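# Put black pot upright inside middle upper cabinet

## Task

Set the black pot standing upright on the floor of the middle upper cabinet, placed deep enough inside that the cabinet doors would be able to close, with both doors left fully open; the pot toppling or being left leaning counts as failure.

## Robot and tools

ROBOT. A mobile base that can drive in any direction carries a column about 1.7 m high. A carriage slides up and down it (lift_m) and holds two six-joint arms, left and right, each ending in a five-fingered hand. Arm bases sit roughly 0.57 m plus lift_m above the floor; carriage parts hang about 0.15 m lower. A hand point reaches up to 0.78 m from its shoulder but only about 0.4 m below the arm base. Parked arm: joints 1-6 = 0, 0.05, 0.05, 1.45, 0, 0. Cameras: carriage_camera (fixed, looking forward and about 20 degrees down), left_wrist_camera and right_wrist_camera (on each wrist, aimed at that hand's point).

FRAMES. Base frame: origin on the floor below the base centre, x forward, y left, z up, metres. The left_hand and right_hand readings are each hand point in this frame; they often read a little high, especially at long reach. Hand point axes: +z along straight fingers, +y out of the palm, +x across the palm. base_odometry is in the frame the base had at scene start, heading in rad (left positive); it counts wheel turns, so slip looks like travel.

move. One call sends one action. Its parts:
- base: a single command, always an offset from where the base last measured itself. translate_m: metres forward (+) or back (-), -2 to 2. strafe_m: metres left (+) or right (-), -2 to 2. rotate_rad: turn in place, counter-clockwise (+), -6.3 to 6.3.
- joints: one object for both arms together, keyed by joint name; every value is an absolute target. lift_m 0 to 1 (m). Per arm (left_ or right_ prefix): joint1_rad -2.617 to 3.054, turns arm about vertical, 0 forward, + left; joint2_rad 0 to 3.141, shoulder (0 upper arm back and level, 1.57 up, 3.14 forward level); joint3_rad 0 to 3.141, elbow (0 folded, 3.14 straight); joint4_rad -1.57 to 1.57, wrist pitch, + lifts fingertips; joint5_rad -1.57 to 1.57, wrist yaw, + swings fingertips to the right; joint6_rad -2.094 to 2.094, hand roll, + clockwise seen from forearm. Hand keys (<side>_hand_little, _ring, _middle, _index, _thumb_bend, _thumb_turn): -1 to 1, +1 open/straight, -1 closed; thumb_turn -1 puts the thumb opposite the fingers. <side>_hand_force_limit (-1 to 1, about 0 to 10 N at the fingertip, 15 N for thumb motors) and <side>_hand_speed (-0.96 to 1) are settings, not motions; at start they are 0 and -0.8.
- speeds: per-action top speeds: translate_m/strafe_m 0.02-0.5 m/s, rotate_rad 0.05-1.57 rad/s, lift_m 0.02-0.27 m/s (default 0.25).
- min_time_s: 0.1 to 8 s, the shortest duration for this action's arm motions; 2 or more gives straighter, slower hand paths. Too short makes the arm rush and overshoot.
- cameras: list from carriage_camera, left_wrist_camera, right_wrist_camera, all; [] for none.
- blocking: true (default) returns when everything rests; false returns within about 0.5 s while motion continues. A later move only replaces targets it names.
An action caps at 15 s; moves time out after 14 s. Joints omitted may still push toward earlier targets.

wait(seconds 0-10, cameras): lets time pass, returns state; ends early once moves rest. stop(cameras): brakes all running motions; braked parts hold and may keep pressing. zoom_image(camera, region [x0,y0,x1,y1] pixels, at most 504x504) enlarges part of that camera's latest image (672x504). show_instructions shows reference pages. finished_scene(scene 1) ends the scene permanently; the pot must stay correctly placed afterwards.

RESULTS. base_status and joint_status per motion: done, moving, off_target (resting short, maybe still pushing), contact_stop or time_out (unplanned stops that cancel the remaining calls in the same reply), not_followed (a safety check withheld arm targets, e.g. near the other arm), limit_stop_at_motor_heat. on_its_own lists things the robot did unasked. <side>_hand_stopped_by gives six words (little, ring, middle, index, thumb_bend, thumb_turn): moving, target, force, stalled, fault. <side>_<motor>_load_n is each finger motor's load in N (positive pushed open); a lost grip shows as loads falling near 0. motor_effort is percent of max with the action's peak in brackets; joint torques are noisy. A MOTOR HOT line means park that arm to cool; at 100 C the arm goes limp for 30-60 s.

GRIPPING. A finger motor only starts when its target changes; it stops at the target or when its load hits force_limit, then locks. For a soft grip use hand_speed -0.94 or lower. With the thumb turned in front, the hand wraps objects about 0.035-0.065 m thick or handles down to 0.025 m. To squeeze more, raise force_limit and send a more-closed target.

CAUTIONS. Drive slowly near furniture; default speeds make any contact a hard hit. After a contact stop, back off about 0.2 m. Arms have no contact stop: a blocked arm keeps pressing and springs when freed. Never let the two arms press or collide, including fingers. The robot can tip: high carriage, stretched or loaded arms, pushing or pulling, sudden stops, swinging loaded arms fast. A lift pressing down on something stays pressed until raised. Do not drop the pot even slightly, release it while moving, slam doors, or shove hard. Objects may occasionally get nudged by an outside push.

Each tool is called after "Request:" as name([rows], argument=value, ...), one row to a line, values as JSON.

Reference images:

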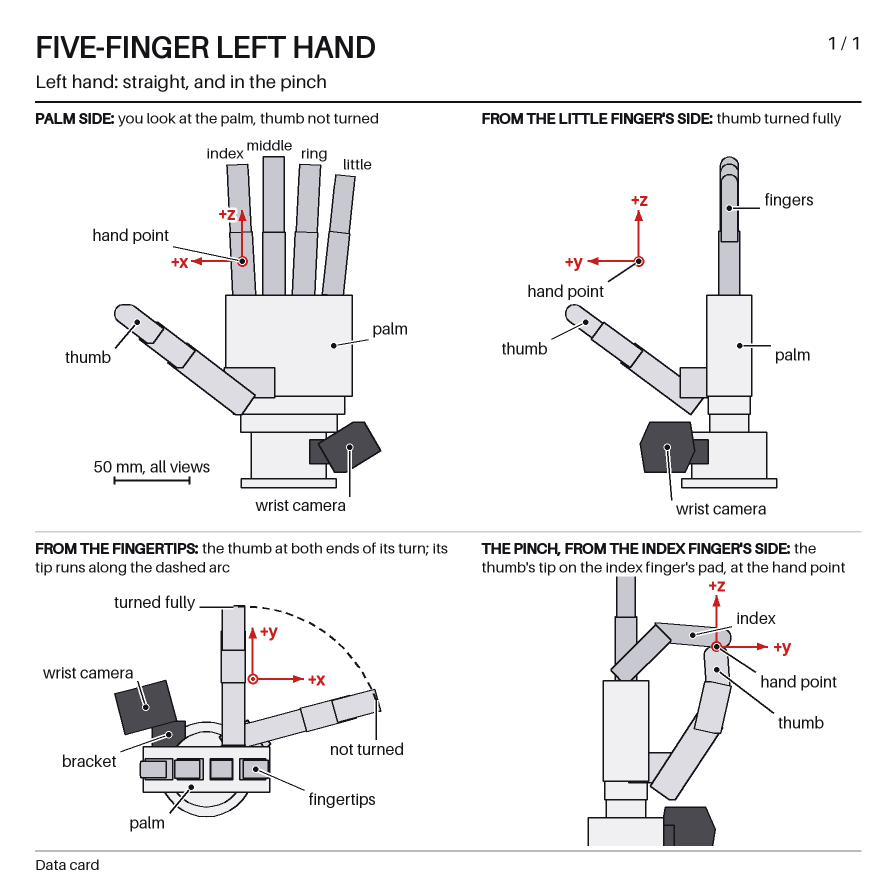

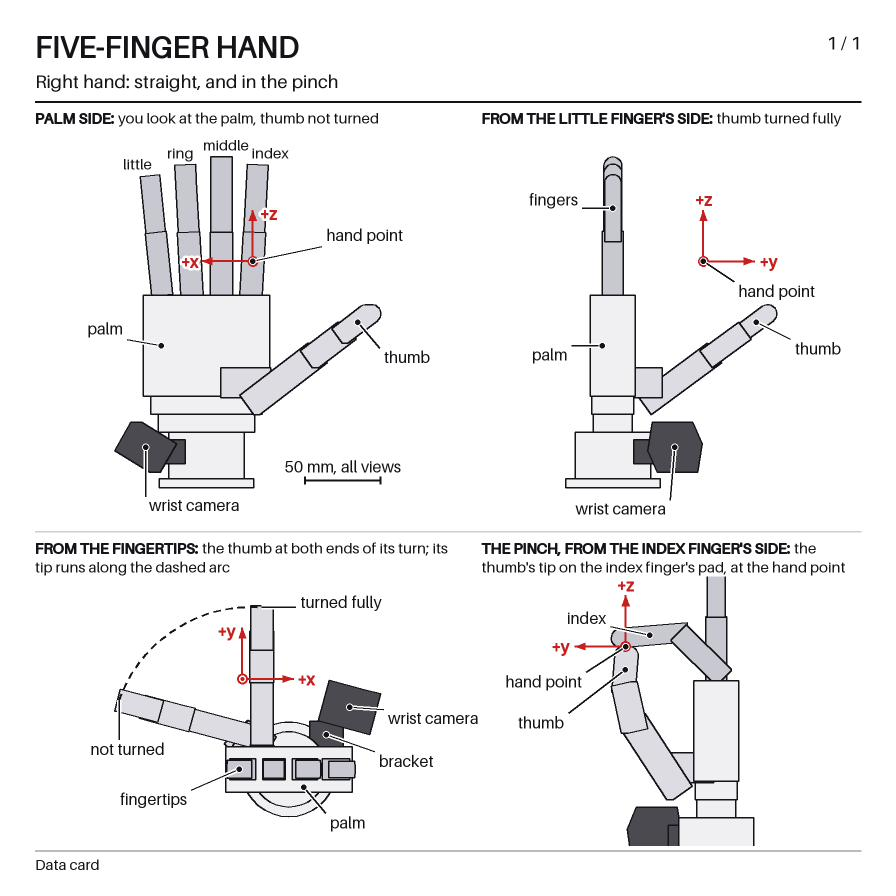

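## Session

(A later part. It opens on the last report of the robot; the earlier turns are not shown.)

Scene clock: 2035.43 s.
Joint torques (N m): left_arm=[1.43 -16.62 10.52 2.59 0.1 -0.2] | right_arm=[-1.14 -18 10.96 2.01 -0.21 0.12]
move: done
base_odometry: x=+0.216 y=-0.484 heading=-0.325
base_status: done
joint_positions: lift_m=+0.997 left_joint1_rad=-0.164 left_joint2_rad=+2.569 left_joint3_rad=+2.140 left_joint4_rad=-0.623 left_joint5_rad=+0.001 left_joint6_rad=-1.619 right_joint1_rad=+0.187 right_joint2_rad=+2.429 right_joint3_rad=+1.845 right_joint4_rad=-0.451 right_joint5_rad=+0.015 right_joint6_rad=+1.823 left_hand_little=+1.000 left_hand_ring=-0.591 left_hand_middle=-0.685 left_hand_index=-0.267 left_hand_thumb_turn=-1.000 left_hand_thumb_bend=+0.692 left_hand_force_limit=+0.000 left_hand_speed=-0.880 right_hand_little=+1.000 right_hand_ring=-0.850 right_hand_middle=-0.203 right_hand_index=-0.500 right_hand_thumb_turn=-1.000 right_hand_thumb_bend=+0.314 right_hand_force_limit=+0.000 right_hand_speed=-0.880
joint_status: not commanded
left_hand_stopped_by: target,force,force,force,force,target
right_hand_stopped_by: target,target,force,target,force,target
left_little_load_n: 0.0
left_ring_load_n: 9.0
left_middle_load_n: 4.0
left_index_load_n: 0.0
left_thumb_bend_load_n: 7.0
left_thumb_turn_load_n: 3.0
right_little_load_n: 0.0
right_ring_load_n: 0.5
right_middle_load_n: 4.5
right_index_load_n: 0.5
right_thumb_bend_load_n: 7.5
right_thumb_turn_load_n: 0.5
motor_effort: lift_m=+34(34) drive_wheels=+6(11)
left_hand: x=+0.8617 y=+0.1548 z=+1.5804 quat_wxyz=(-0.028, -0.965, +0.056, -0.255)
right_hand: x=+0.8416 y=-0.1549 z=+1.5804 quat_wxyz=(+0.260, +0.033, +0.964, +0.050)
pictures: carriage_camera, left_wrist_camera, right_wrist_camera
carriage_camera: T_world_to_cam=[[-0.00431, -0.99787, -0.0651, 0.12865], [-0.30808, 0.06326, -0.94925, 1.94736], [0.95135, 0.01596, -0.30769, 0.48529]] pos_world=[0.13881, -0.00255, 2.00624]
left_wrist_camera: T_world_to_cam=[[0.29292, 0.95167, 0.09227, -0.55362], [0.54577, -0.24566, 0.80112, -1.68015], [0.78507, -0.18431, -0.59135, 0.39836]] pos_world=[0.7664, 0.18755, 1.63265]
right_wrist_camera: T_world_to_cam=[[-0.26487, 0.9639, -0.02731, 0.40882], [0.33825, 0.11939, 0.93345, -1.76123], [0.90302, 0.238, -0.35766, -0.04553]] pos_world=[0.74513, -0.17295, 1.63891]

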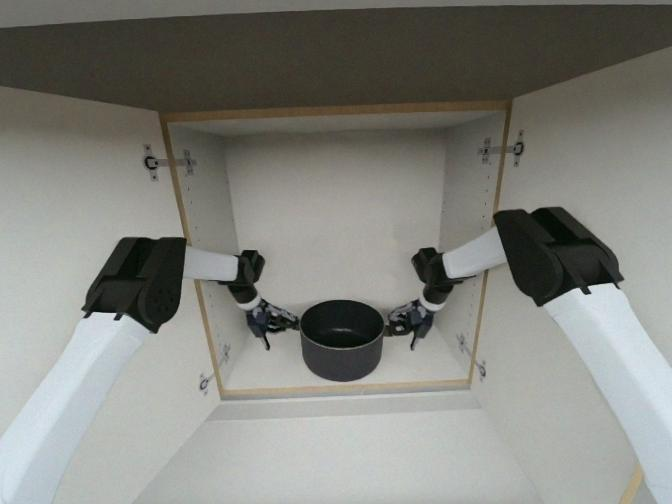

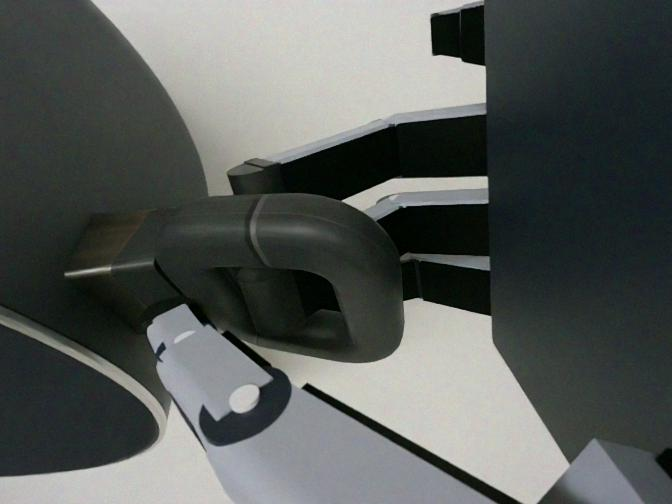

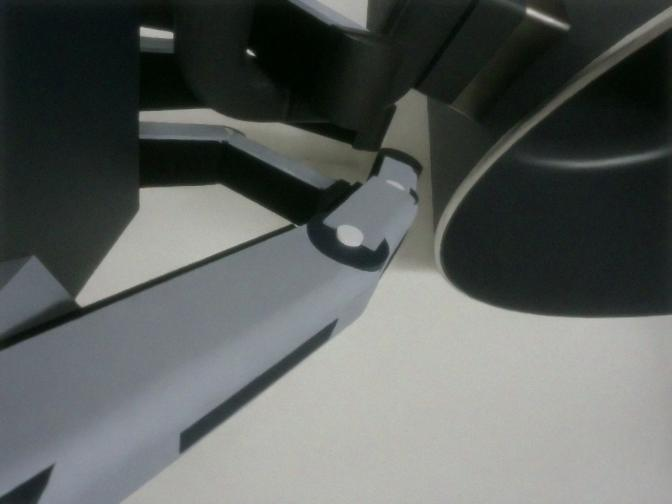

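Request:
move(base={"translate_m": 0.095}, speeds={"translate_m": 0.06})

Request:
move(joints={"lift_m": 0.975}, speeds={"lift_m": 0.02}, cameras=["carriage_camera"])

Request:
zoom_image(camera="carriage_camera", region=[180, 200, 500, 480])

Scene clock: 2050.30 s.
Joint torques (N m): left_arm=[1.36 -16.69 10.71 2.59 0.1 -0.18] | right_arm=[-1.13 -17.94 10.96 2.01 -0.22 0.16]
move: done
base_odometry: x=+0.306 y=-0.514 heading=-0.324
base_status: done
joint_positions: lift_m=+0.997 left_joint1_rad=-0.164 left_joint2_rad=+2.569 left_joint3_rad=+2.140 left_joint4_rad=-0.623 left_joint5_rad=+0.002 left_joint6_rad=-1.618 right_joint1_rad=+0.187 right_joint2_rad=+2.429 right_joint3_rad=+1.845 right_joint4_rad=-0.450 right_joint5_rad=+0.014 right_joint6_rad=+1.822 left_hand_little=+1.000 left_hand_ring=-0.591 left_hand_middle=-0.685 left_hand_index=-0.267 left_hand_thumb_turn=-1.000 left_hand_thumb_bend=+0.692 left_hand_force_limit=+0.000 left_hand_speed=-0.880 right_hand_little=+1.000 right_hand_ring=-0.850 right_hand_middle=-0.203 right_hand_index=-0.500 right_hand_thumb_turn=-1.000 right_hand_thumb_bend=+0.314 right_hand_force_limit=+0.000 right_hand_speed=-0.880
joint_status: not commanded
left_hand_stopped_by: target,force,force,force,force,target
right_hand_stopped_by: target,target,force,target,force,target
left_little_load_n: 0.0
left_ring_load_n: 8.0
left_middle_load_n: 4.5
left_index_load_n: 0.0
left_thumb_bend_load_n: 6.5
left_thumb_turn_load_n: 3.0
right_little_load_n: 0.0
right_ring_load_n: 0.5
right_middle_load_n: 4.5
right_index_load_n: 0.5
right_thumb_bend_load_n: 7.5
right_thumb_turn_load_n: 0.5
motor_effort: lift_m=+34(34) drive_wheels=-6(12)
left_hand: x=+0.8619 y=+0.1549 z=+1.5805 quat_wxyz=(-0.028, -0.965, +0.057, -0.255)
right_hand: x=+0.8418 y=-0.1548 z=+1.5806 quat_wxyz=(+0.260, +0.033, +0.964, +0.051)
pictures: none

Scene clock: 2051.70 s.
Joint torques (N m): left_arm=[1.39 -16.65 10.74 2.67 0.1 -0.2] | right_arm=[-1.06 -18.32 10.91 2.01 -0.2 0.14]
move: done
base_odometry: x=+0.306 y=-0.514 heading=-0.324
base_status: not commanded
joint_positions: lift_m=+0.975 left_joint1_rad=-0.164 left_joint2_rad=+2.570 left_joint3_rad=+2.140 left_joint4_rad=-0.625 left_joint5_rad=+0.002 left_joint6_rad=-1.618 right_joint1_rad=+0.187 right_joint2_rad=+2.431 right_joint3_rad=+1.846 right_joint4_rad=-0.450 right_joint5_rad=+0.014 right_joint6_rad=+1.822 left_hand_little=+1.000 left_hand_ring=-0.591 left_hand_middle=-0.685 left_hand_index=-0.267 left_hand_thumb_turn=-1.000 left_hand_thumb_bend=+0.692 left_hand_force_limit=+0.000 left_hand_speed=-0.880 right_hand_little=+1.000 right_hand_ring=-0.850 right_hand_middle=-0.203 right_hand_index=-0.500 right_hand_thumb_turn=-1.000 right_hand_thumb_bend=+0.314 right_hand_force_limit=+0.000 right_hand_speed=-0.880
joint_status: all done
left_hand_stopped_by: target,force,force,force,force,target
right_hand_stopped_by: target,target,force,target,force,target
left_little_load_n: 0.0
left_ring_load_n: 8.5
left_middle_load_n: 4.0
left_index_load_n: 0.0
left_thumb_bend_load_n: 6.5
left_thumb_turn_load_n: 3.5
right_little_load_n: 0.0
right_ring_load_n: 0.5
right_middle_load_n: 4.0
right_index_load_n: 0.5
right_thumb_bend_load_n: 7.0
right_thumb_turn_load_n: 0.5
motor_effort: lift_m=+28(30) drive_wheels=-6(6)
left_hand: x=+0.8614 y=+0.1549 z=+1.5579 quat_wxyz=(-0.028, -0.965, +0.057, -0.254)
right_hand: x=+0.8417 y=-0.1548 z=+1.5576 quat_wxyz=(+0.259, +0.033, +0.964, +0.051)
carriage_camera: T_world_to_cam=[[-0.00431, -0.99787, -0.0651, 0.12723], [-0.30808, 0.06326, -0.94925, 1.92657], [0.95135, 0.01596, -0.30769, 0.47855]] pos_world=[0.13881, -0.00255, 1.98434]

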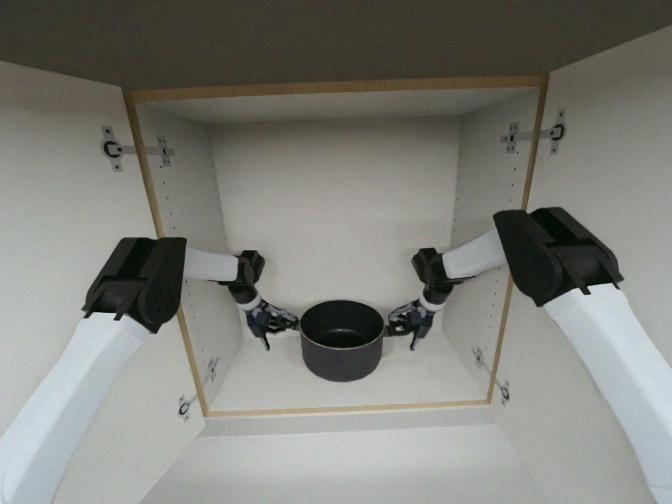

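Scaled by 1.575 from the camera's image (finer frame: 960x720).

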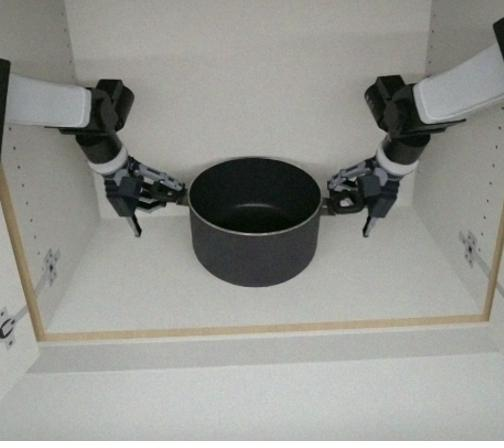

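Request:
move(base={"translate_m": 0.016}, speeds={"translate_m": 0.04})

Request:
move(joints={"lift_m": 0.945}, speeds={"lift_m": 0.02}, cameras=["carriage_camera"])

Request:
zoom_image(camera="carriage_camera", region=[180, 200, 500, 480])

Scene clock: 2063.30 s.
Joint torques (N m): left_arm=[1.52 -16.87 10.52 2.63 0.1 -0.2] | right_arm=[-1.02 -18.43 10.91 2.01 -0.19 0.14]
move: done
base_odometry: x=+0.321 y=-0.519 heading=-0.323
base_status: done
joint_positions: lift_m=+0.975 left_joint1_rad=-0.164 left_joint2_rad=+2.572 left_joint3_rad=+2.141 left_joint4_rad=-0.624 left_joint5_rad=+0.003 left_joint6_rad=-1.618 right_joint1_rad=+0.186 right_joint2_rad=+2.433 right_joint3_rad=+1.846 right_joint4_rad=-0.450 right_joint5_rad=+0.013 right_joint6_rad=+1.821 left_hand_little=+1.000 left_hand_ring=-0.591 left_hand_middle=-0.685 left_hand_index=-0.267 left_hand_thumb_turn=-1.000 left_hand_thumb_bend=+0.692 left_hand_force_limit=+0.000 left_hand_speed=-0.880 right_hand_little=+1.000 right_hand_ring=-0.850 right_hand_middle=-0.203 right_hand_index=-0.500 right_hand_thumb_turn=-1.000 right_hand_thumb_bend=+0.314 right_hand_force_limit=+0.000 right_hand_speed=-0.880
joint_status: not commanded
left_hand_stopped_by: target,force,force,force,force,target
right_hand_stopped_by: target,target,force,target,force,target
left_little_load_n: 0.0
left_ring_load_n: 8.5
left_middle_load_n: 4.0
left_index_load_n: 0.0
left_thumb_bend_load_n: 6.5
left_thumb_turn_load_n: 3.0
right_little_load_n: 0.0
right_ring_load_n: 0.5
right_middle_load_n: 4.5
right_index_load_n: 0.5
right_thumb_bend_load_n: 7.5
right_thumb_turn_load_n: 0.5
motor_effort: lift_m=+29(29) drive_wheels=+5(12)
left_hand: x=+0.8616 y=+0.1548 z=+1.5573 quat_wxyz=(-0.028, -0.965, +0.057, -0.254)
right_hand: x=+0.8416 y=-0.1549 z=+1.5568 quat_wxyz=(+0.259, +0.033, +0.964, +0.051)
pictures: none

Scene clock: 2065.07 s.
Joint torques (N m): left_arm=[1.35 -16.81 10.54 2.68 0.1 -0.2] | right_arm=[-1.13 -18.32 10.89 1.99 -0.2 0.14]
move: done
base_odometry: x=+0.321 y=-0.519 heading=-0.323
base_status: not commanded
joint_positions: lift_m=+0.945 left_joint1_rad=-0.164 left_joint2_rad=+2.572 left_joint3_rad=+2.141 left_joint4_rad=-0.625 left_joint5_rad=+0.003 left_joint6_rad=-1.618 right_joint1_rad=+0.186 right_joint2_rad=+2.433 right_joint3_rad=+1.846 right_joint4_rad=-0.450 right_joint5_rad=+0.013 right_joint6_rad=+1.821 left_hand_little=+1.000 left_hand_ring=-0.591 left_hand_middle=-0.685 left_hand_index=-0.267 left_hand_thumb_turn=-1.000 left_hand_thumb_bend=+0.692 left_hand_force_limit=+0.000 left_hand_speed=-0.880 right_hand_little=+1.000 right_hand_ring=-0.850 right_hand_middle=-0.203 right_hand_index=-0.500 right_hand_thumb_turn=-1.000 right_hand_thumb_bend=+0.314 right_hand_force_limit=+0.000 right_hand_speed=-0.880
joint_status: all done
left_hand_stopped_by: target,force,force,force,force,target
right_hand_stopped_by: target,target,force,target,force,target
left_little_load_n: 0.0
left_ring_load_n: 9.0
left_middle_load_n: 4.0
left_index_load_n: 0.0
left_thumb_bend_load_n: 6.5
left_thumb_turn_load_n: 3.5
right_little_load_n: 0.0
right_ring_load_n: 0.5
right_middle_load_n: 4.5
right_index_load_n: 0.5
right_thumb_bend_load_n: 7.0
right_thumb_turn_load_n: 0.5
motor_effort: lift_m=+28(29) drive_wheels=+5(5)
left_hand: x=+0.8613 y=+0.1549 z=+1.5272 quat_wxyz=(-0.028, -0.965, +0.057, -0.253)
right_hand: x=+0.8415 y=-0.1549 z=+1.5268 quat_wxyz=(+0.259, +0.033, +0.964, +0.051)
carriage_camera: T_world_to_cam=[[-0.00431, -0.99787, -0.0651, 0.12528], [-0.30808, 0.06326, -0.94925, 1.89819], [0.95135, 0.01596, -0.30769, 0.46935]] pos_world=[0.13881, -0.00255, 1.95444]

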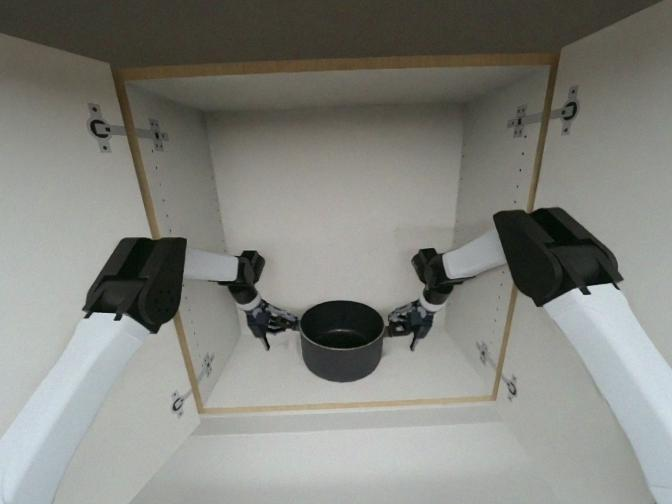

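Scaled by 1.575 from the camera's image (finer frame: 960x720).

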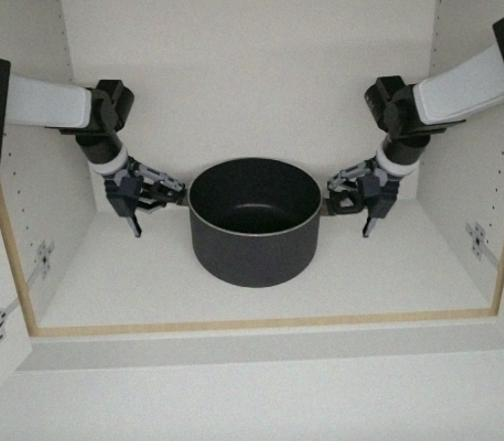

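Request:
move(joints={"lift_m": 0.925}, speeds={"lift_m": 0.02}, cameras=["carriage_camera", "left_wrist_camera", "right_wrist_camera"])

Request:
zoom_image(camera="carriage_camera", region=[180, 200, 500, 480])

Scene clock: 2072.70 s.
Joint torques (N m): left_arm=[1.25 -16.7 10.59 2.55 0.1 -0.2] | right_arm=[-1.07 -18.44 10.74 1.97 -0.19 0.14]
move: done
base_odometry: x=+0.321 y=-0.519 heading=-0.323
base_status: not commanded
joint_positions: lift_m=+0.925 left_joint1_rad=-0.163 left_joint2_rad=+2.572 left_joint3_rad=+2.141 left_joint4_rad=-0.620 left_joint5_rad=+0.003 left_joint6_rad=-1.618 right_joint1_rad=+0.186 right_joint2_rad=+2.433 right_joint3_rad=+1.848 right_joint4_rad=-0.446 right_joint5_rad=+0.013 right_joint6_rad=+1.821 left_hand_little=+1.000 left_hand_ring=-0.591 left_hand_middle=-0.685 left_hand_index=-0.267 left_hand_thumb_turn=-1.000 left_hand_thumb_bend=+0.692 left_hand_force_limit=+0.000 left_hand_speed=-0.880 right_hand_little=+1.000 right_hand_ring=-0.850 right_hand_middle=-0.203 right_hand_index=-0.500 right_hand_thumb_turn=-1.000 right_hand_thumb_bend=+0.314 right_hand_force_limit=+0.000 right_hand_speed=-0.880
joint_status: all done
left_hand_stopped_by: target,force,force,force,force,target
right_hand_stopped_by: target,target,force,target,force,target
left_little_load_n: 0.0
left_ring_load_n: 7.0
left_middle_load_n: 4.5
left_index_load_n: 0.0
left_thumb_bend_load_n: 6.0
left_thumb_turn_load_n: 3.5
right_little_load_n: 0.0
right_ring_load_n: 0.5
right_middle_load_n: 4.5
right_index_load_n: 0.5
right_thumb_bend_load_n: 7.5
right_thumb_turn_load_n: 0.5
motor_effort: lift_m=+28(29) drive_wheels=+5(5)
left_hand: x=+0.8626 y=+0.1552 z=+1.5082 quat_wxyz=(-0.028, -0.965, +0.056, -0.256)
right_hand: x=+0.8432 y=-0.1546 z=+1.5087 quat_wxyz=(+0.262, +0.033, +0.963, +0.052)
carriage_camera: T_world_to_cam=[[-0.00431, -0.99787, -0.0651, 0.12398], [-0.30808, 0.06326, -0.94925, 1.87921], [0.95135, 0.01596, -0.30769, 0.4632]] pos_world=[0.13881, -0.00255, 1.93444]
left_wrist_camera: T_world_to_cam=[[0.29274, 0.95176, 0.09196, -0.54696], [0.544, -0.24487, 0.80256, -1.62353], [0.78636, -0.18491, -0.58945, 0.35114]] pos_world=[0.76721, 0.18794, 1.56025]
right_wrist_camera: T_world_to_cam=[[-0.26638, 0.9635, -0.0265, 0.4069], [0.33376, 0.118, 0.93524, -1.69398], [0.90424, 0.24029, -0.35302, -0.08034]] pos_world=[0.74643, -0.17285, 1.56671]

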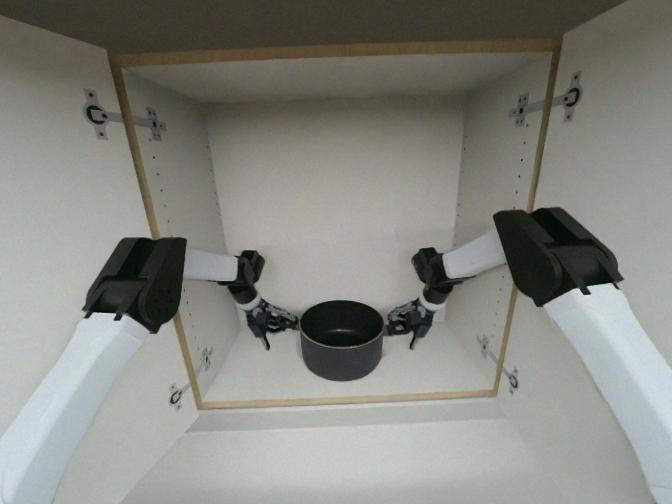

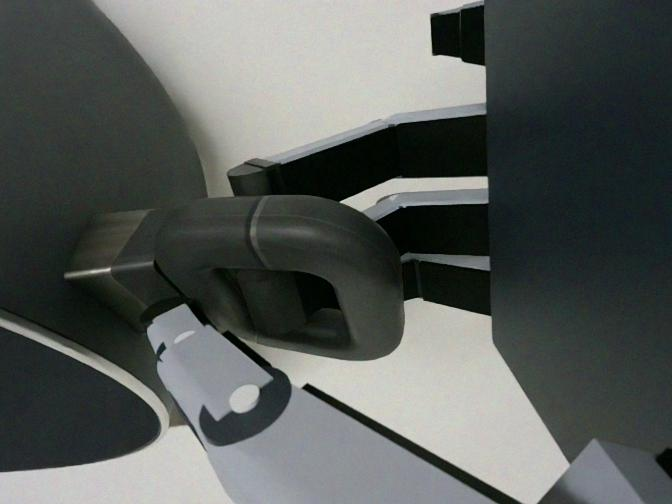

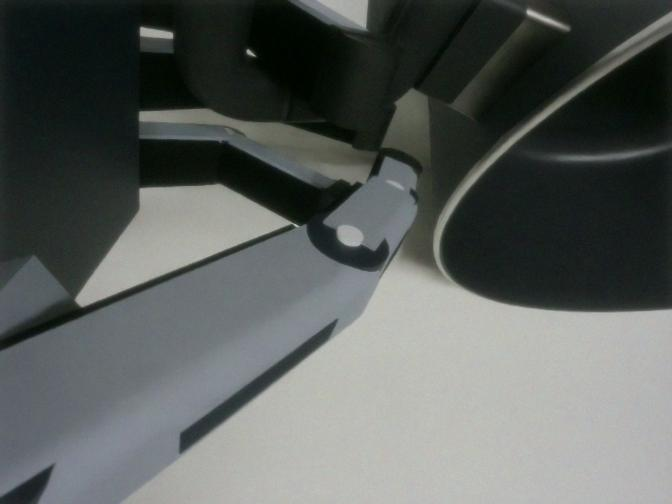

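Scaled by 1.575 from the camera's image (finer frame: 960x720).

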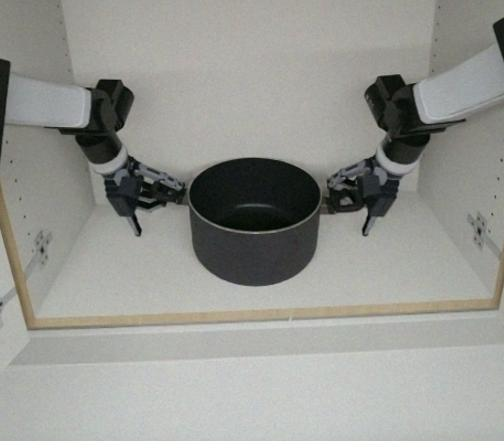

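Request:
move(joints={"lift_m": 0.905}, speeds={"lift_m": 0.02}, cameras=["carriage_camera"])

Request:
zoom_image(camera="carriage_camera", region=[180, 200, 500, 480])

Scene clock: 2077.57 s.
Joint torques (N m): left_arm=[0.72 -16.85 9.16 2.65 -0.1 -0.21] | right_arm=[-1.09 -18.51 9.26 1.92 -0.05 0.15]
move: done
base_odometry: x=+0.321 y=-0.519 heading=-0.323
base_status: not commanded
joint_positions: lift_m=+0.905 left_joint1_rad=-0.156 left_joint2_rad=+2.572 left_joint3_rad=+2.160 left_joint4_rad=-0.618 left_joint5_rad=+0.024 left_joint6_rad=-1.618 right_joint1_rad=+0.186 right_joint2_rad=+2.433 right_joint3_rad=+1.867 right_joint4_rad=-0.435 right_joint5_rad=-0.003 right_joint6_rad=+1.821 left_hand_little=+1.000 left_hand_ring=-0.591 left_hand_middle=-0.685 left_hand_index=-0.267 left_hand_thumb_turn=-1.000 left_hand_thumb_bend=+0.693 left_hand_force_limit=+0.000 left_hand_speed=-0.880 right_hand_little=+1.000 right_hand_ring=-0.850 right_hand_middle=-0.203 right_hand_index=-0.500 right_hand_thumb_turn=-1.000 right_hand_thumb_bend=+0.314 right_hand_force_limit=+0.000 right_hand_speed=-0.880
joint_status: all done
left_hand_stopped_by: target,force,force,force,force,target
right_hand_stopped_by: target,target,force,target,force,target
left_little_load_n: 0.0
left_ring_load_n: 2.5
left_middle_load_n: 4.0
left_index_load_n: 0.0
left_thumb_bend_load_n: 8.5
left_thumb_turn_load_n: 2.5
right_little_load_n: 0.0
right_ring_load_n: 0.0
right_middle_load_n: 0.0
right_index_load_n: 1.0
right_thumb_bend_load_n: 7.5
right_thumb_turn_load_n: 0.5
motor_effort: lift_m=+26(28) drive_wheels=+5(5)
left_hand: x=+0.8678 y=+0.1553 z=+1.4976 quat_wxyz=(-0.038, -0.962, +0.055, -0.265)
right_hand: x=+0.8496 y=-0.1502 z=+1.4992 quat_wxyz=(+0.274, +0.030, +0.959, +0.062)
carriage_camera: T_world_to_cam=[[-0.00431, -0.99787, -0.0651, 0.12269], [-0.30808, 0.06326, -0.94925, 1.86041], [0.95135, 0.01596, -0.30769, 0.45711]] pos_world=[0.13881, -0.00255, 1.91464]

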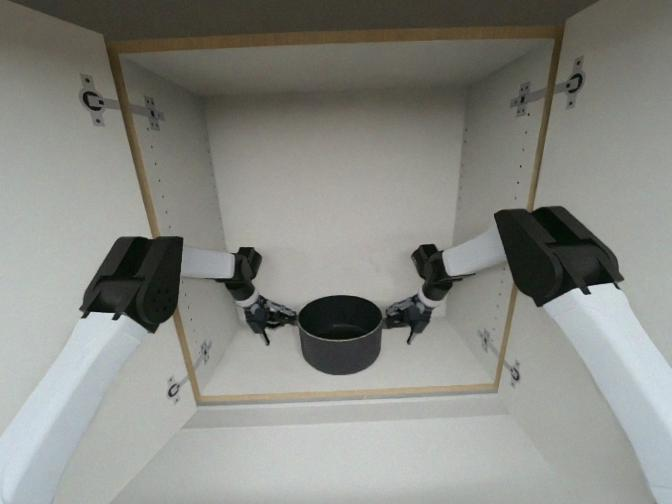

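Scaled by 1.575 from the camera's image (finer frame: 960x720).

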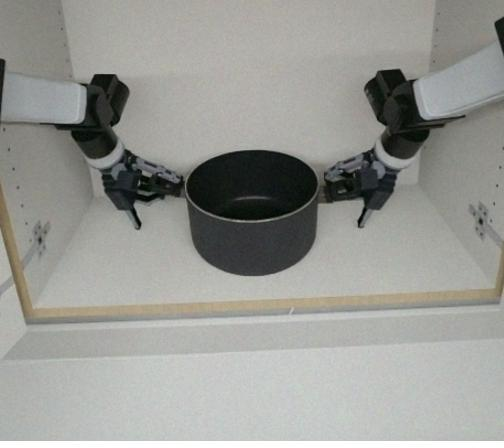

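Request:
move(joints={"lift_m": 0.895}, speeds={"lift_m": 0.02})

Request:
move(joints={"left_hand_speed": -0.85, "right_hand_speed": -0.85, "left_hand_thumb_bend": 1, "right_hand_thumb_bend": 1})

Request:
move(joints={"left_hand_ring": 1, "right_hand_ring": 1, "left_hand_index": 1, "right_hand_index": 1, "left_hand_middle": 1, "right_hand_middle": 1}, cameras=["all"])

Request:
zoom_image(camera="carriage_camera", region=[180, 200, 500, 480])

Scene clock: 2086.70 s.
Joint torques (N m): left_arm=[0.76 -16.59 8.29 2.39 -0.11 -0.18] | right_arm=[-0.99 -18.5 9.28 1.82 -0.05 0.15]
move: done
MOTOR HOT: joint 2 (shoulder) of the left arm now reports 77 °C; the controller stops that arm at 100 °C. To cool a motor, set the load down, stop pushing, or move to a pose that needs little force.
base_odometry: x=+0.321 y=-0.519 heading=-0.323
base_status: not commanded
joint_positions: lift_m=+0.895 left_joint1_rad=-0.156 left_joint2_rad=+2.568 left_joint3_rad=+2.170 left_joint4_rad=-0.592 left_joint5_rad=+0.025 left_joint6_rad=-1.620 right_joint1_rad=+0.185 right_joint2_rad=+2.433 right_joint3_rad=+1.867 right_joint4_rad=-0.421 right_joint5_rad=-0.003 right_joint6_rad=+1.820 left_hand_little=+1.000 left_hand_ring=-0.592 left_hand_middle=-0.686 left_hand_index=-0.267 left_hand_thumb_turn=-1.000 left_hand_thumb_bend=+0.691 left_hand_force_limit=+0.000 left_hand_speed=-0.880 right_hand_little=+1.000 right_hand_ring=-0.850 right_hand_middle=-0.203 right_hand_index=-0.500 right_hand_thumb_turn=-1.000 right_hand_thumb_bend=+0.314 right_hand_force_limit=+0.000 right_hand_speed=-0.880
joint_status: all done
left_hand_stopped_by: target,force,force,force,force,target
right_hand_stopped_by: target,target,force,target,force,target
left_little_load_n: 0.5
left_ring_load_n: 0.0
left_middle_load_n: -1.0
left_index_load_n: 0.5
left_thumb_bend_load_n: 3.5
left_thumb_turn_load_n: 1.0
right_little_load_n: 0.0
right_ring_load_n: 0.0
right_middle_load_n: 0.0
right_index_load_n: 0.5
right_thumb_bend_load_n: 7.0
right_thumb_turn_load_n: 0.5
motor_effort: lift_m=+26(27) drive_wheels=+5(5)
left_hand: x=+0.8759 y=+0.1533 z=+1.4989 quat_wxyz=(-0.041, -0.956, +0.055, -0.284)
right_hand: x=+0.8525 y=-0.1503 z=+1.4918 quat_wxyz=(+0.281, +0.030, +0.957, +0.064)
pictures: none

Scene clock: 2090.37 s.
Joint torques (N m): left_arm=[0.77 -16.58 8.38 2.38 0.05 -0.18] | right_arm=[-0.51 -18.51 9.31 1.83 -0.06 0.15]
move: done
MOTOR HOT: still on. Joint 2 (shoulder) of the left arm now reports 76 °C.
base_odometry: x=+0.321 y=-0.519 heading=-0.323
base_status: not commanded
joint_positions: lift_m=+0.895 left_joint1_rad=-0.156 left_joint2_rad=+2.568 left_joint3_rad=+2.170 left_joint4_rad=-0.591 left_joint5_rad=+0.007 left_joint6_rad=-1.620 right_joint1_rad=+0.180 right_joint2_rad=+2.433 right_joint3_rad=+1.867 right_joint4_rad=-0.423 right_joint5_rad=-0.002 right_joint6_rad=+1.820 left_hand_little=+1.000 left_hand_ring=-0.592 left_hand_middle=-0.686 left_hand_index=-0.267 left_hand_thumb_turn=-1.000 left_hand_thumb_bend=+0.999 left_hand_force_limit=+0.000 left_hand_speed=-0.850 right_hand_little=+1.000 right_hand_ring=-0.850 right_hand_middle=-0.203 right_hand_index=-0.500 right_hand_thumb_turn=-1.000 right_hand_thumb_bend=+1.000 right_hand_force_limit=+0.000 right_hand_speed=-0.850
joint_status: all done
left_hand_stopped_by: target,force,force,force,target,target
right_hand_stopped_by: target,target,force,target,target,target
left_little_load_n: 0.0
left_ring_load_n: 0.0
left_middle_load_n: 0.5
left_index_load_n: 0.0
left_thumb_bend_load_n: -1.5
left_thumb_turn_load_n: 0.0
right_little_load_n: 0.0
right_ring_load_n: 0.0
right_middle_load_n: 0.0
right_index_load_n: 0.0
right_thumb_bend_load_n: 0.0
right_thumb_turn_load_n: 0.5
motor_effort: lift_m=+26(26) drive_wheels=+5(5)
left_hand: x=+0.8775 y=+0.1565 z=+1.4983 quat_wxyz=(-0.033, -0.956, +0.052, -0.285)
right_hand: x=+0.8531 y=-0.1540 z=+1.4914 quat_wxyz=(+0.280, +0.033, +0.957, +0.062)
pictures: none

Scene clock: 2095.27 s.
Joint torques (N m): left_arm=[0.53 -16.65 8.43 2.01 0.05 -0.11] | right_arm=[-0.34 -18.63 8.2 1.5 -0.09 0.15]
move: done
MOTOR HOT: still on. Joint 2 (shoulder) of the left arm now reports 76 °C.
base_odometry: x=+0.321 y=-0.519 heading=-0.323
base_status: not commanded
joint_positions: lift_m=+0.895 left_joint1_rad=-0.153 left_joint2_rad=+2.568 left_joint3_rad=+2.170 left_joint4_rad=-0.552 left_joint5_rad=+0.006 left_joint6_rad=-1.625 right_joint1_rad=+0.178 right_joint2_rad=+2.433 right_joint3_rad=+1.883 right_joint4_rad=-0.376 right_joint5_rad=+0.003 right_joint6_rad=+1.820 left_hand_little=+1.000 left_hand_ring=+1.000 left_hand_middle=+1.000 left_hand_index=+1.000 left_hand_thumb_turn=-1.000 left_hand_thumb_bend=+0.999 left_hand_force_limit=+0.000 left_hand_speed=-0.850 right_hand_little=+1.000 right_hand_ring=+1.000 right_hand_middle=+1.000 right_hand_index=+1.000 right_hand_thumb_turn=-1.000 right_hand_thumb_bend=+1.000 right_hand_force_limit=+0.000 right_hand_speed=-0.850
joint_status: all done
left_hand_stopped_by: target,target,target,target,target,target
right_hand_stopped_by: target,target,target,target,target,target
left_little_load_n: 0.0
left_ring_load_n: 0.0
left_middle_load_n: 0.0
left_index_load_n: 0.0
left_thumb_bend_load_n: 0.0
left_thumb_turn_load_n: 0.0
right_little_load_n: 0.0
right_ring_load_n: 0.0
right_middle_load_n: 0.0
right_index_load_n: 0.0
right_thumb_bend_load_n: 0.0
right_thumb_turn_load_n: 0.0
on_its_own: right_joint4_rad moved +0.047 to your old target -0.362
motor_effort: lift_m=+26(26) drive_wheels=+5(5)
left_hand: x=+0.8860 y=+0.1577 z=+1.5054 quat_wxyz=(-0.034, -0.951, +0.048, -0.304)
right_hand: x=+0.8669 y=-0.1537 z=+1.5070 quat_wxyz=(+0.310, +0.034, +0.948, +0.066)
pictures: carriage_camera, left_wrist_camera, right_wrist_camera
carriage_camera: T_world_to_cam=[[-0.00431, -0.99787, -0.0651, 0.12204], [-0.30808, 0.06326, -0.94925, 1.85092], [0.95135, 0.01596, -0.30769, 0.45403]] pos_world=[0.13881, -0.00255, 1.90464]
left_wrist_camera: T_world_to_cam=[[0.2699, 0.95787, 0.09813, -0.5459], [0.46528, -0.21897, 0.85765, -1.65057], [0.84301, -0.18583, -0.50477, 0.15408]] pos_world=[0.78542, 0.19011, 1.54697]
right_wrist_camera: T_world_to_cam=[[-0.26184, 0.96471, -0.02775, 0.41054], [0.23777, 0.09235, 0.96692, -1.66889], [0.93536, 0.24658, -0.25356, -0.27849]] pos_world=[0.7648, -0.17326, 1.55446]

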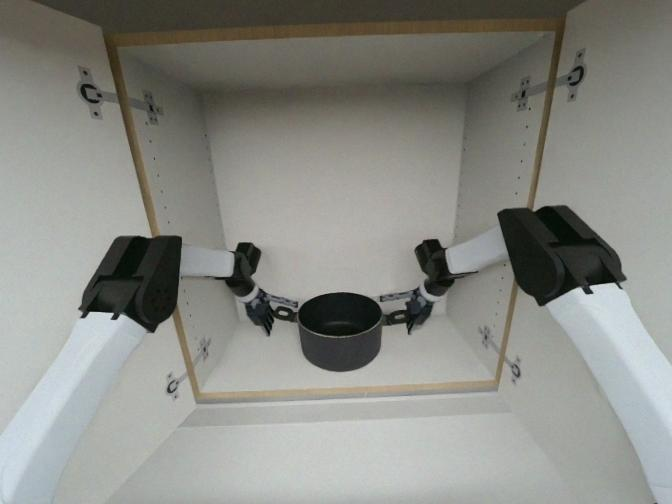

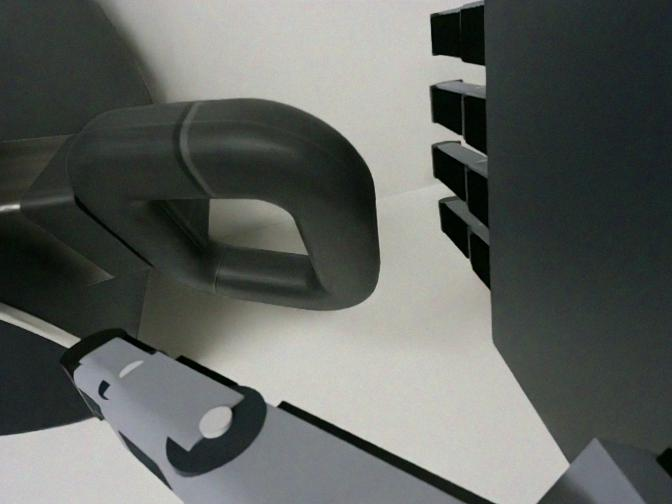

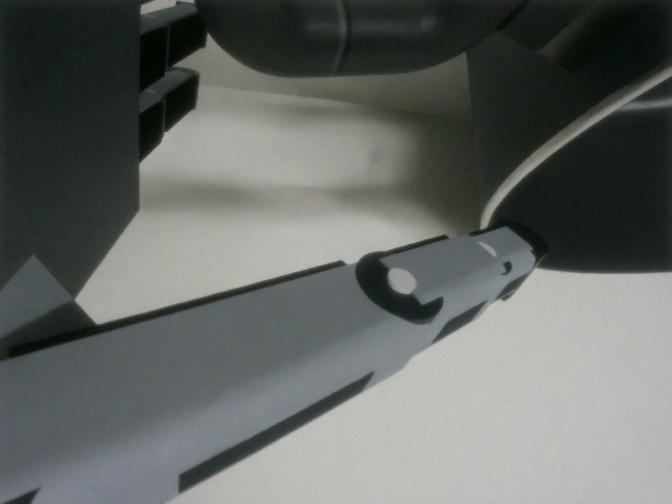

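Scaled by 1.575 from the camera's image (finer frame: 960x720).

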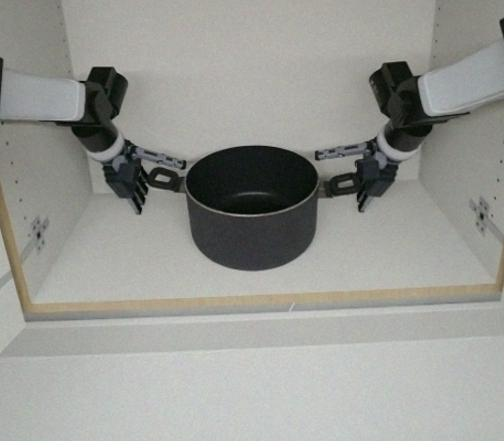

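Request:
move(joints={"lift_m": 1.0}, speeds={"lift_m": 0.05}, cameras=["carriage_camera", "left_wrist_camera", "right_wrist_camera"])

Scene clock: 2115.40 s.
Joint torques (N m): left_arm=[0.53 -16.65 7.94 1.95 0.05 -0.12] | right_arm=[-0.28 -18.5 7.94 1.44 -0.09 0.15]
move: done
MOTOR HOT: still on. Joint 2 (shoulder) of the left arm now reports 75 °C.
base_odometry: x=+0.321 y=-0.519 heading=-0.323
base_status: not commanded
joint_positions: lift_m=+0.997 left_joint1_rad=-0.153 left_joint2_rad=+2.568 left_joint3_rad=+2.176 left_joint4_rad=-0.546 left_joint5_rad=+0.006 left_joint6_rad=-1.625 right_joint1_rad=+0.178 right_joint2_rad=+2.430 right_joint3_rad=+1.886 right_joint4_rad=-0.370 right_joint5_rad=+0.003 right_joint6_rad=+1.820 left_hand_little=+1.000 left_hand_ring=+1.000 left_hand_middle=+1.000 left_hand_index=+1.000 left_hand_thumb_turn=-1.000 left_hand_thumb_bend=+0.999 left_hand_force_limit=+0.000 left_hand_speed=-0.850 right_hand_little=+1.000 right_hand_ring=+1.000 right_hand_middle=+1.000 right_hand_index=+1.000 right_hand_thumb_turn=-1.000 right_hand_thumb_bend=+1.000 right_hand_force_limit=+0.000 right_hand_speed=-0.850
joint_status: all done
joint sent to its limit — lift_m, upper limit.
left_hand_stopped_by: target,target,target,target,target,target
right_hand_stopped_by: target,target,target,target,target,target
left_little_load_n: 0.0
left_ring_load_n: 0.0
left_middle_load_n: 0.0
left_index_load_n: 0.0
left_thumb_bend_load_n: 0.0
left_thumb_turn_load_n: 0.0
right_little_load_n: 0.0
right_ring_load_n: 0.0
right_middle_load_n: 0.0
right_index_load_n: 0.0
right_thumb_bend_load_n: 0.0
right_thumb_turn_load_n: -0.5
motor_effort: lift_m=+31(36) drive_wheels=+5(5)
left_hand: x=+0.8885 y=+0.1573 z=+1.6110 quat_wxyz=(-0.035, -0.949, +0.048, -0.309)
right_hand: x=+0.8690 y=-0.1533 z=+1.6127 quat_wxyz=(+0.315, +0.034, +0.946, +0.067)
carriage_camera: T_world_to_cam=[[-0.00431, -0.99787, -0.0651, 0.12866], [-0.30808, 0.06326, -0.94925, 1.94755], [0.95135, 0.01596, -0.30769, 0.48535]] pos_world=[0.13881, -0.00255, 2.00644]
left_wrist_camera: T_world_to_cam=[[0.26871, 0.95806, 0.0996, -0.55794], [0.45492, -0.21737, 0.8636, -1.74315], [0.84903, -0.18675, -0.49424, 0.18298]] pos_world=[0.78755, 0.18981, 1.65139]
right_wrist_camera: T_world_to_cam=[[-0.26153, 0.96477, -0.0288, 0.41506], [0.22683, 0.09044, 0.96973, -1.76702], [0.93816, 0.24707, -0.24249, -0.27387]] pos_world=[0.7663, -0.17296, 1.65907]

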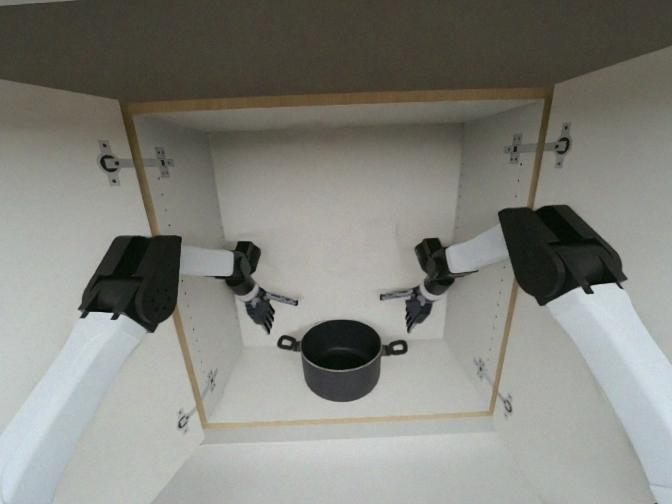

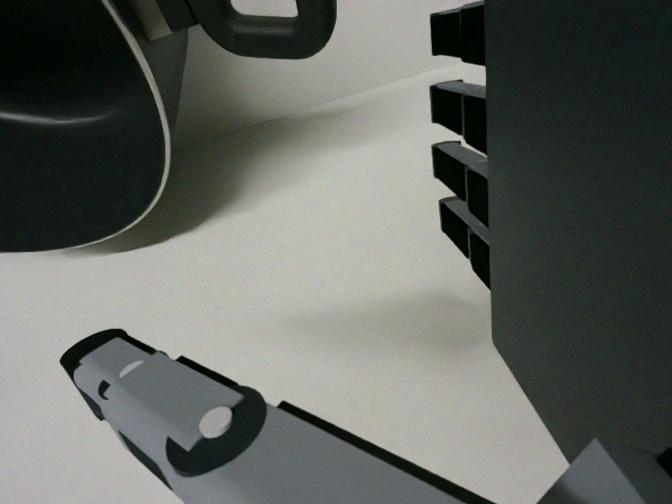

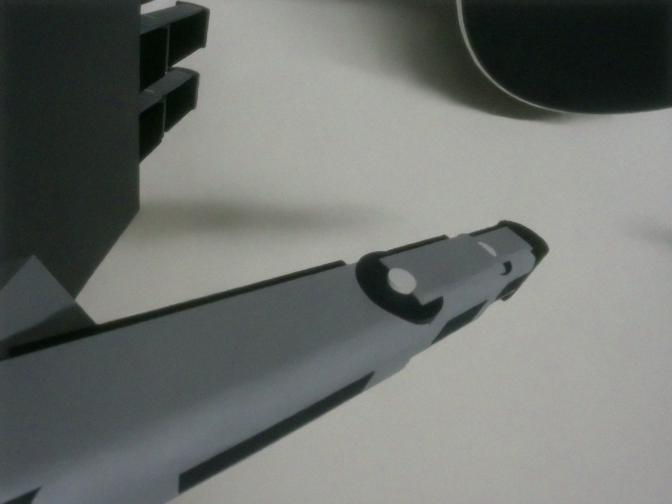

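Request:
move(base={"translate_m": -0.5}, speeds={"translate_m": 0.15}, cameras=["carriage_camera"])

Request:
move(joints={"lift_m": 0.75, "left_joint1_rad": 0.0, "left_joint2_rad": 0.05, "left_joint3_rad": 0.05, "left_joint4_rad": 1.45, "left_joint5_rad": 0, "right_joint1_rad": 0.0, "right_joint2_rad": 0.05, "right_joint3_rad": 0.05, "right_joint4_rad": 1.45, "right_joint5_rad": 0}, min_time_s=4, cameras=["carriage_camera"])

Request:
zoom_image(camera="carriage_camera", region=[200, 150, 480, 350])

Scene clock: 2138.53 s.
Joint torques (N m): left_arm=[0.29 -16.65 8.01 1.92 0.05 -0.11] | right_arm=[-0.32 -18.43 7.98 1.44 -0.09 0.15]
move: done
MOTOR HOT: still on. Joint 2 (shoulder) of the left arm now reports 79 °C.
base_odometry: x=-0.153 y=-0.360 heading=-0.323
base_status: done
joint_positions: lift_m=+0.997 left_joint1_rad=-0.152 left_joint2_rad=+2.568 left_joint3_rad=+2.176 left_joint4_rad=-0.544 left_joint5_rad=+0.006 left_joint6_rad=-1.625 right_joint1_rad=+0.178 right_joint2_rad=+2.430 right_joint3_rad=+1.886 right_joint4_rad=-0.368 right_joint5_rad=+0.003 right_joint6_rad=+1.820 left_hand_little=+1.000 left_hand_ring=+1.000 left_hand_middle=+1.000 left_hand_index=+1.000 left_hand_thumb_turn=-1.000 left_hand_thumb_bend=+0.999 left_hand_force_limit=+0.000 left_hand_speed=-0.850 right_hand_little=+1.000 right_hand_ring=+1.000 right_hand_middle=+1.000 right_hand_index=+1.000 right_hand_thumb_turn=-1.000 right_hand_thumb_bend=+1.000 right_hand_force_limit=+0.000 right_hand_speed=-0.850
joint_status: not commanded
left_hand_stopped_by: target,target,target,target,target,target
right_hand_stopped_by: target,target,target,target,target,target
left_little_load_n: 0.0
left_ring_load_n: 0.0
left_middle_load_n: 0.0
left_index_load_n: 0.0
left_thumb_bend_load_n: 0.0
left_thumb_turn_load_n: 0.0
right_little_load_n: 0.0
right_ring_load_n: 0.0
right_middle_load_n: 0.0
right_index_load_n: 0.0
right_thumb_bend_load_n: 0.0
right_thumb_turn_load_n: 0.0
motor_effort: lift_m=+31(31) drive_wheels=+1(12)
left_hand: x=+0.8891 y=+0.1577 z=+1.6115 quat_wxyz=(-0.035, -0.949, +0.048, -0.311)
right_hand: x=+0.8693 y=-0.1533 z=+1.6131 quat_wxyz=(+0.316, +0.034, +0.946, +0.067)
carriage_camera: T_world_to_cam=[[-0.00431, -0.99787, -0.0651, 0.12866], [-0.30808, 0.06326, -0.94925, 1.94755], [0.95135, 0.01596, -0.30769, 0.48535]] pos_world=[0.13881, -0.00255, 2.00644]

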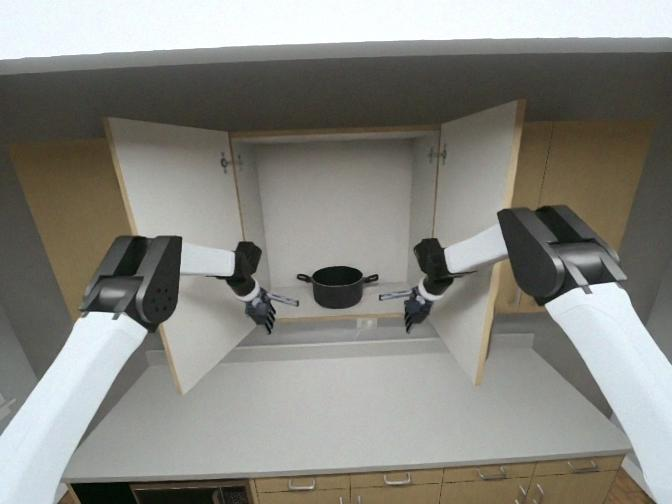

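Scene clock: 2142.87 s.
Joint torques (N m): left_arm=[0.73 2.35 4.53 0.09 -0.01 -0.1] | right_arm=[-0.75 3.66 4.27 0.06 -0.01 0.13]
move: done
MOTOR HOT: still on. Joint 2 (shoulder) of the left arm now reports 76 °C.
base_odometry: x=-0.153 y=-0.360 heading=-0.323
base_status: not commanded
joint_positions: lift_m=+0.750 left_joint1_rad=-0.006 left_joint2_rad=+0.056 left_joint3_rad=+0.053 left_joint4_rad=+1.440 left_joint5_rad=+0.006 left_joint6_rad=-1.625 right_joint1_rad=+0.007 right_joint2_rad=+0.058 right_joint3_rad=+0.059 right_joint4_rad=+1.434 right_joint5_rad=+0.003 right_joint6_rad=+1.820 left_hand_little=+1.000 left_hand_ring=+1.000 left_hand_middle=+1.000 left_hand_index=+1.000 left_hand_thumb_turn=-1.000 left_hand_thumb_bend=+0.999 left_hand_force_limit=+0.000 left_hand_speed=-0.850 right_hand_little=+1.000 right_hand_ring=+1.000 right_hand_middle=+1.000 right_hand_index=+1.000 right_hand_thumb_turn=-1.000 right_hand_thumb_bend=+1.000 right_hand_force_limit=+0.000 right_hand_speed=-0.850
joint_status: all done
left_hand_stopped_by: target,target,target,target,target,target
right_hand_stopped_by: target,target,target,target,target,target
left_little_load_n: 0.0
left_ring_load_n: 0.0
left_middle_load_n: 0.0
left_index_load_n: 0.0
left_thumb_bend_load_n: 0.0
left_thumb_turn_load_n: 0.0
right_little_load_n: 0.0
right_ring_load_n: 0.5
right_middle_load_n: 0.0
right_index_load_n: 0.0
right_thumb_bend_load_n: 0.0
right_thumb_turn_load_n: 0.0
motor_effort: lift_m=+28(29) drive_wheels=-1(1)
left_hand: x=+0.2318 y=+0.2599 z=+1.7986 quat_wxyz=(-0.030, -0.067, +0.001, -0.997)
right_hand: x=+0.2218 y=-0.2694 z=+1.8020 quat_wxyz=(+0.990, +0.010, +0.067, +0.127)
carriage_camera: T_world_to_cam=[[-0.00431, -0.99787, -0.0651, 0.11259], [-0.30808, 0.06326, -0.94925, 1.71309], [0.95135, 0.01596, -0.30769, 0.40935]] pos_world=[0.13881, -0.00255, 1.75944]

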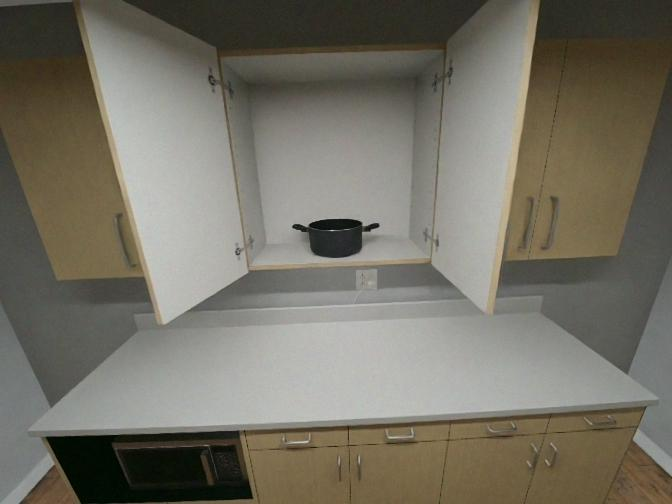

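Scaled by 1.800 from the camera's image (finer frame: 960x720).

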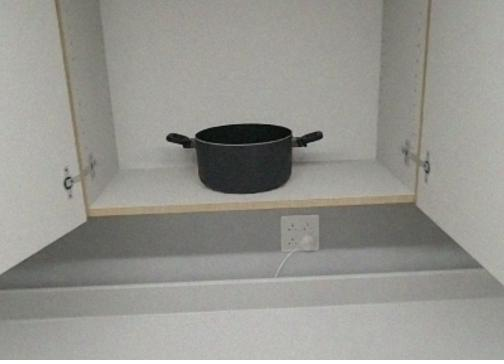

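Request:
finished_scene()

The scene is finished: the task was done.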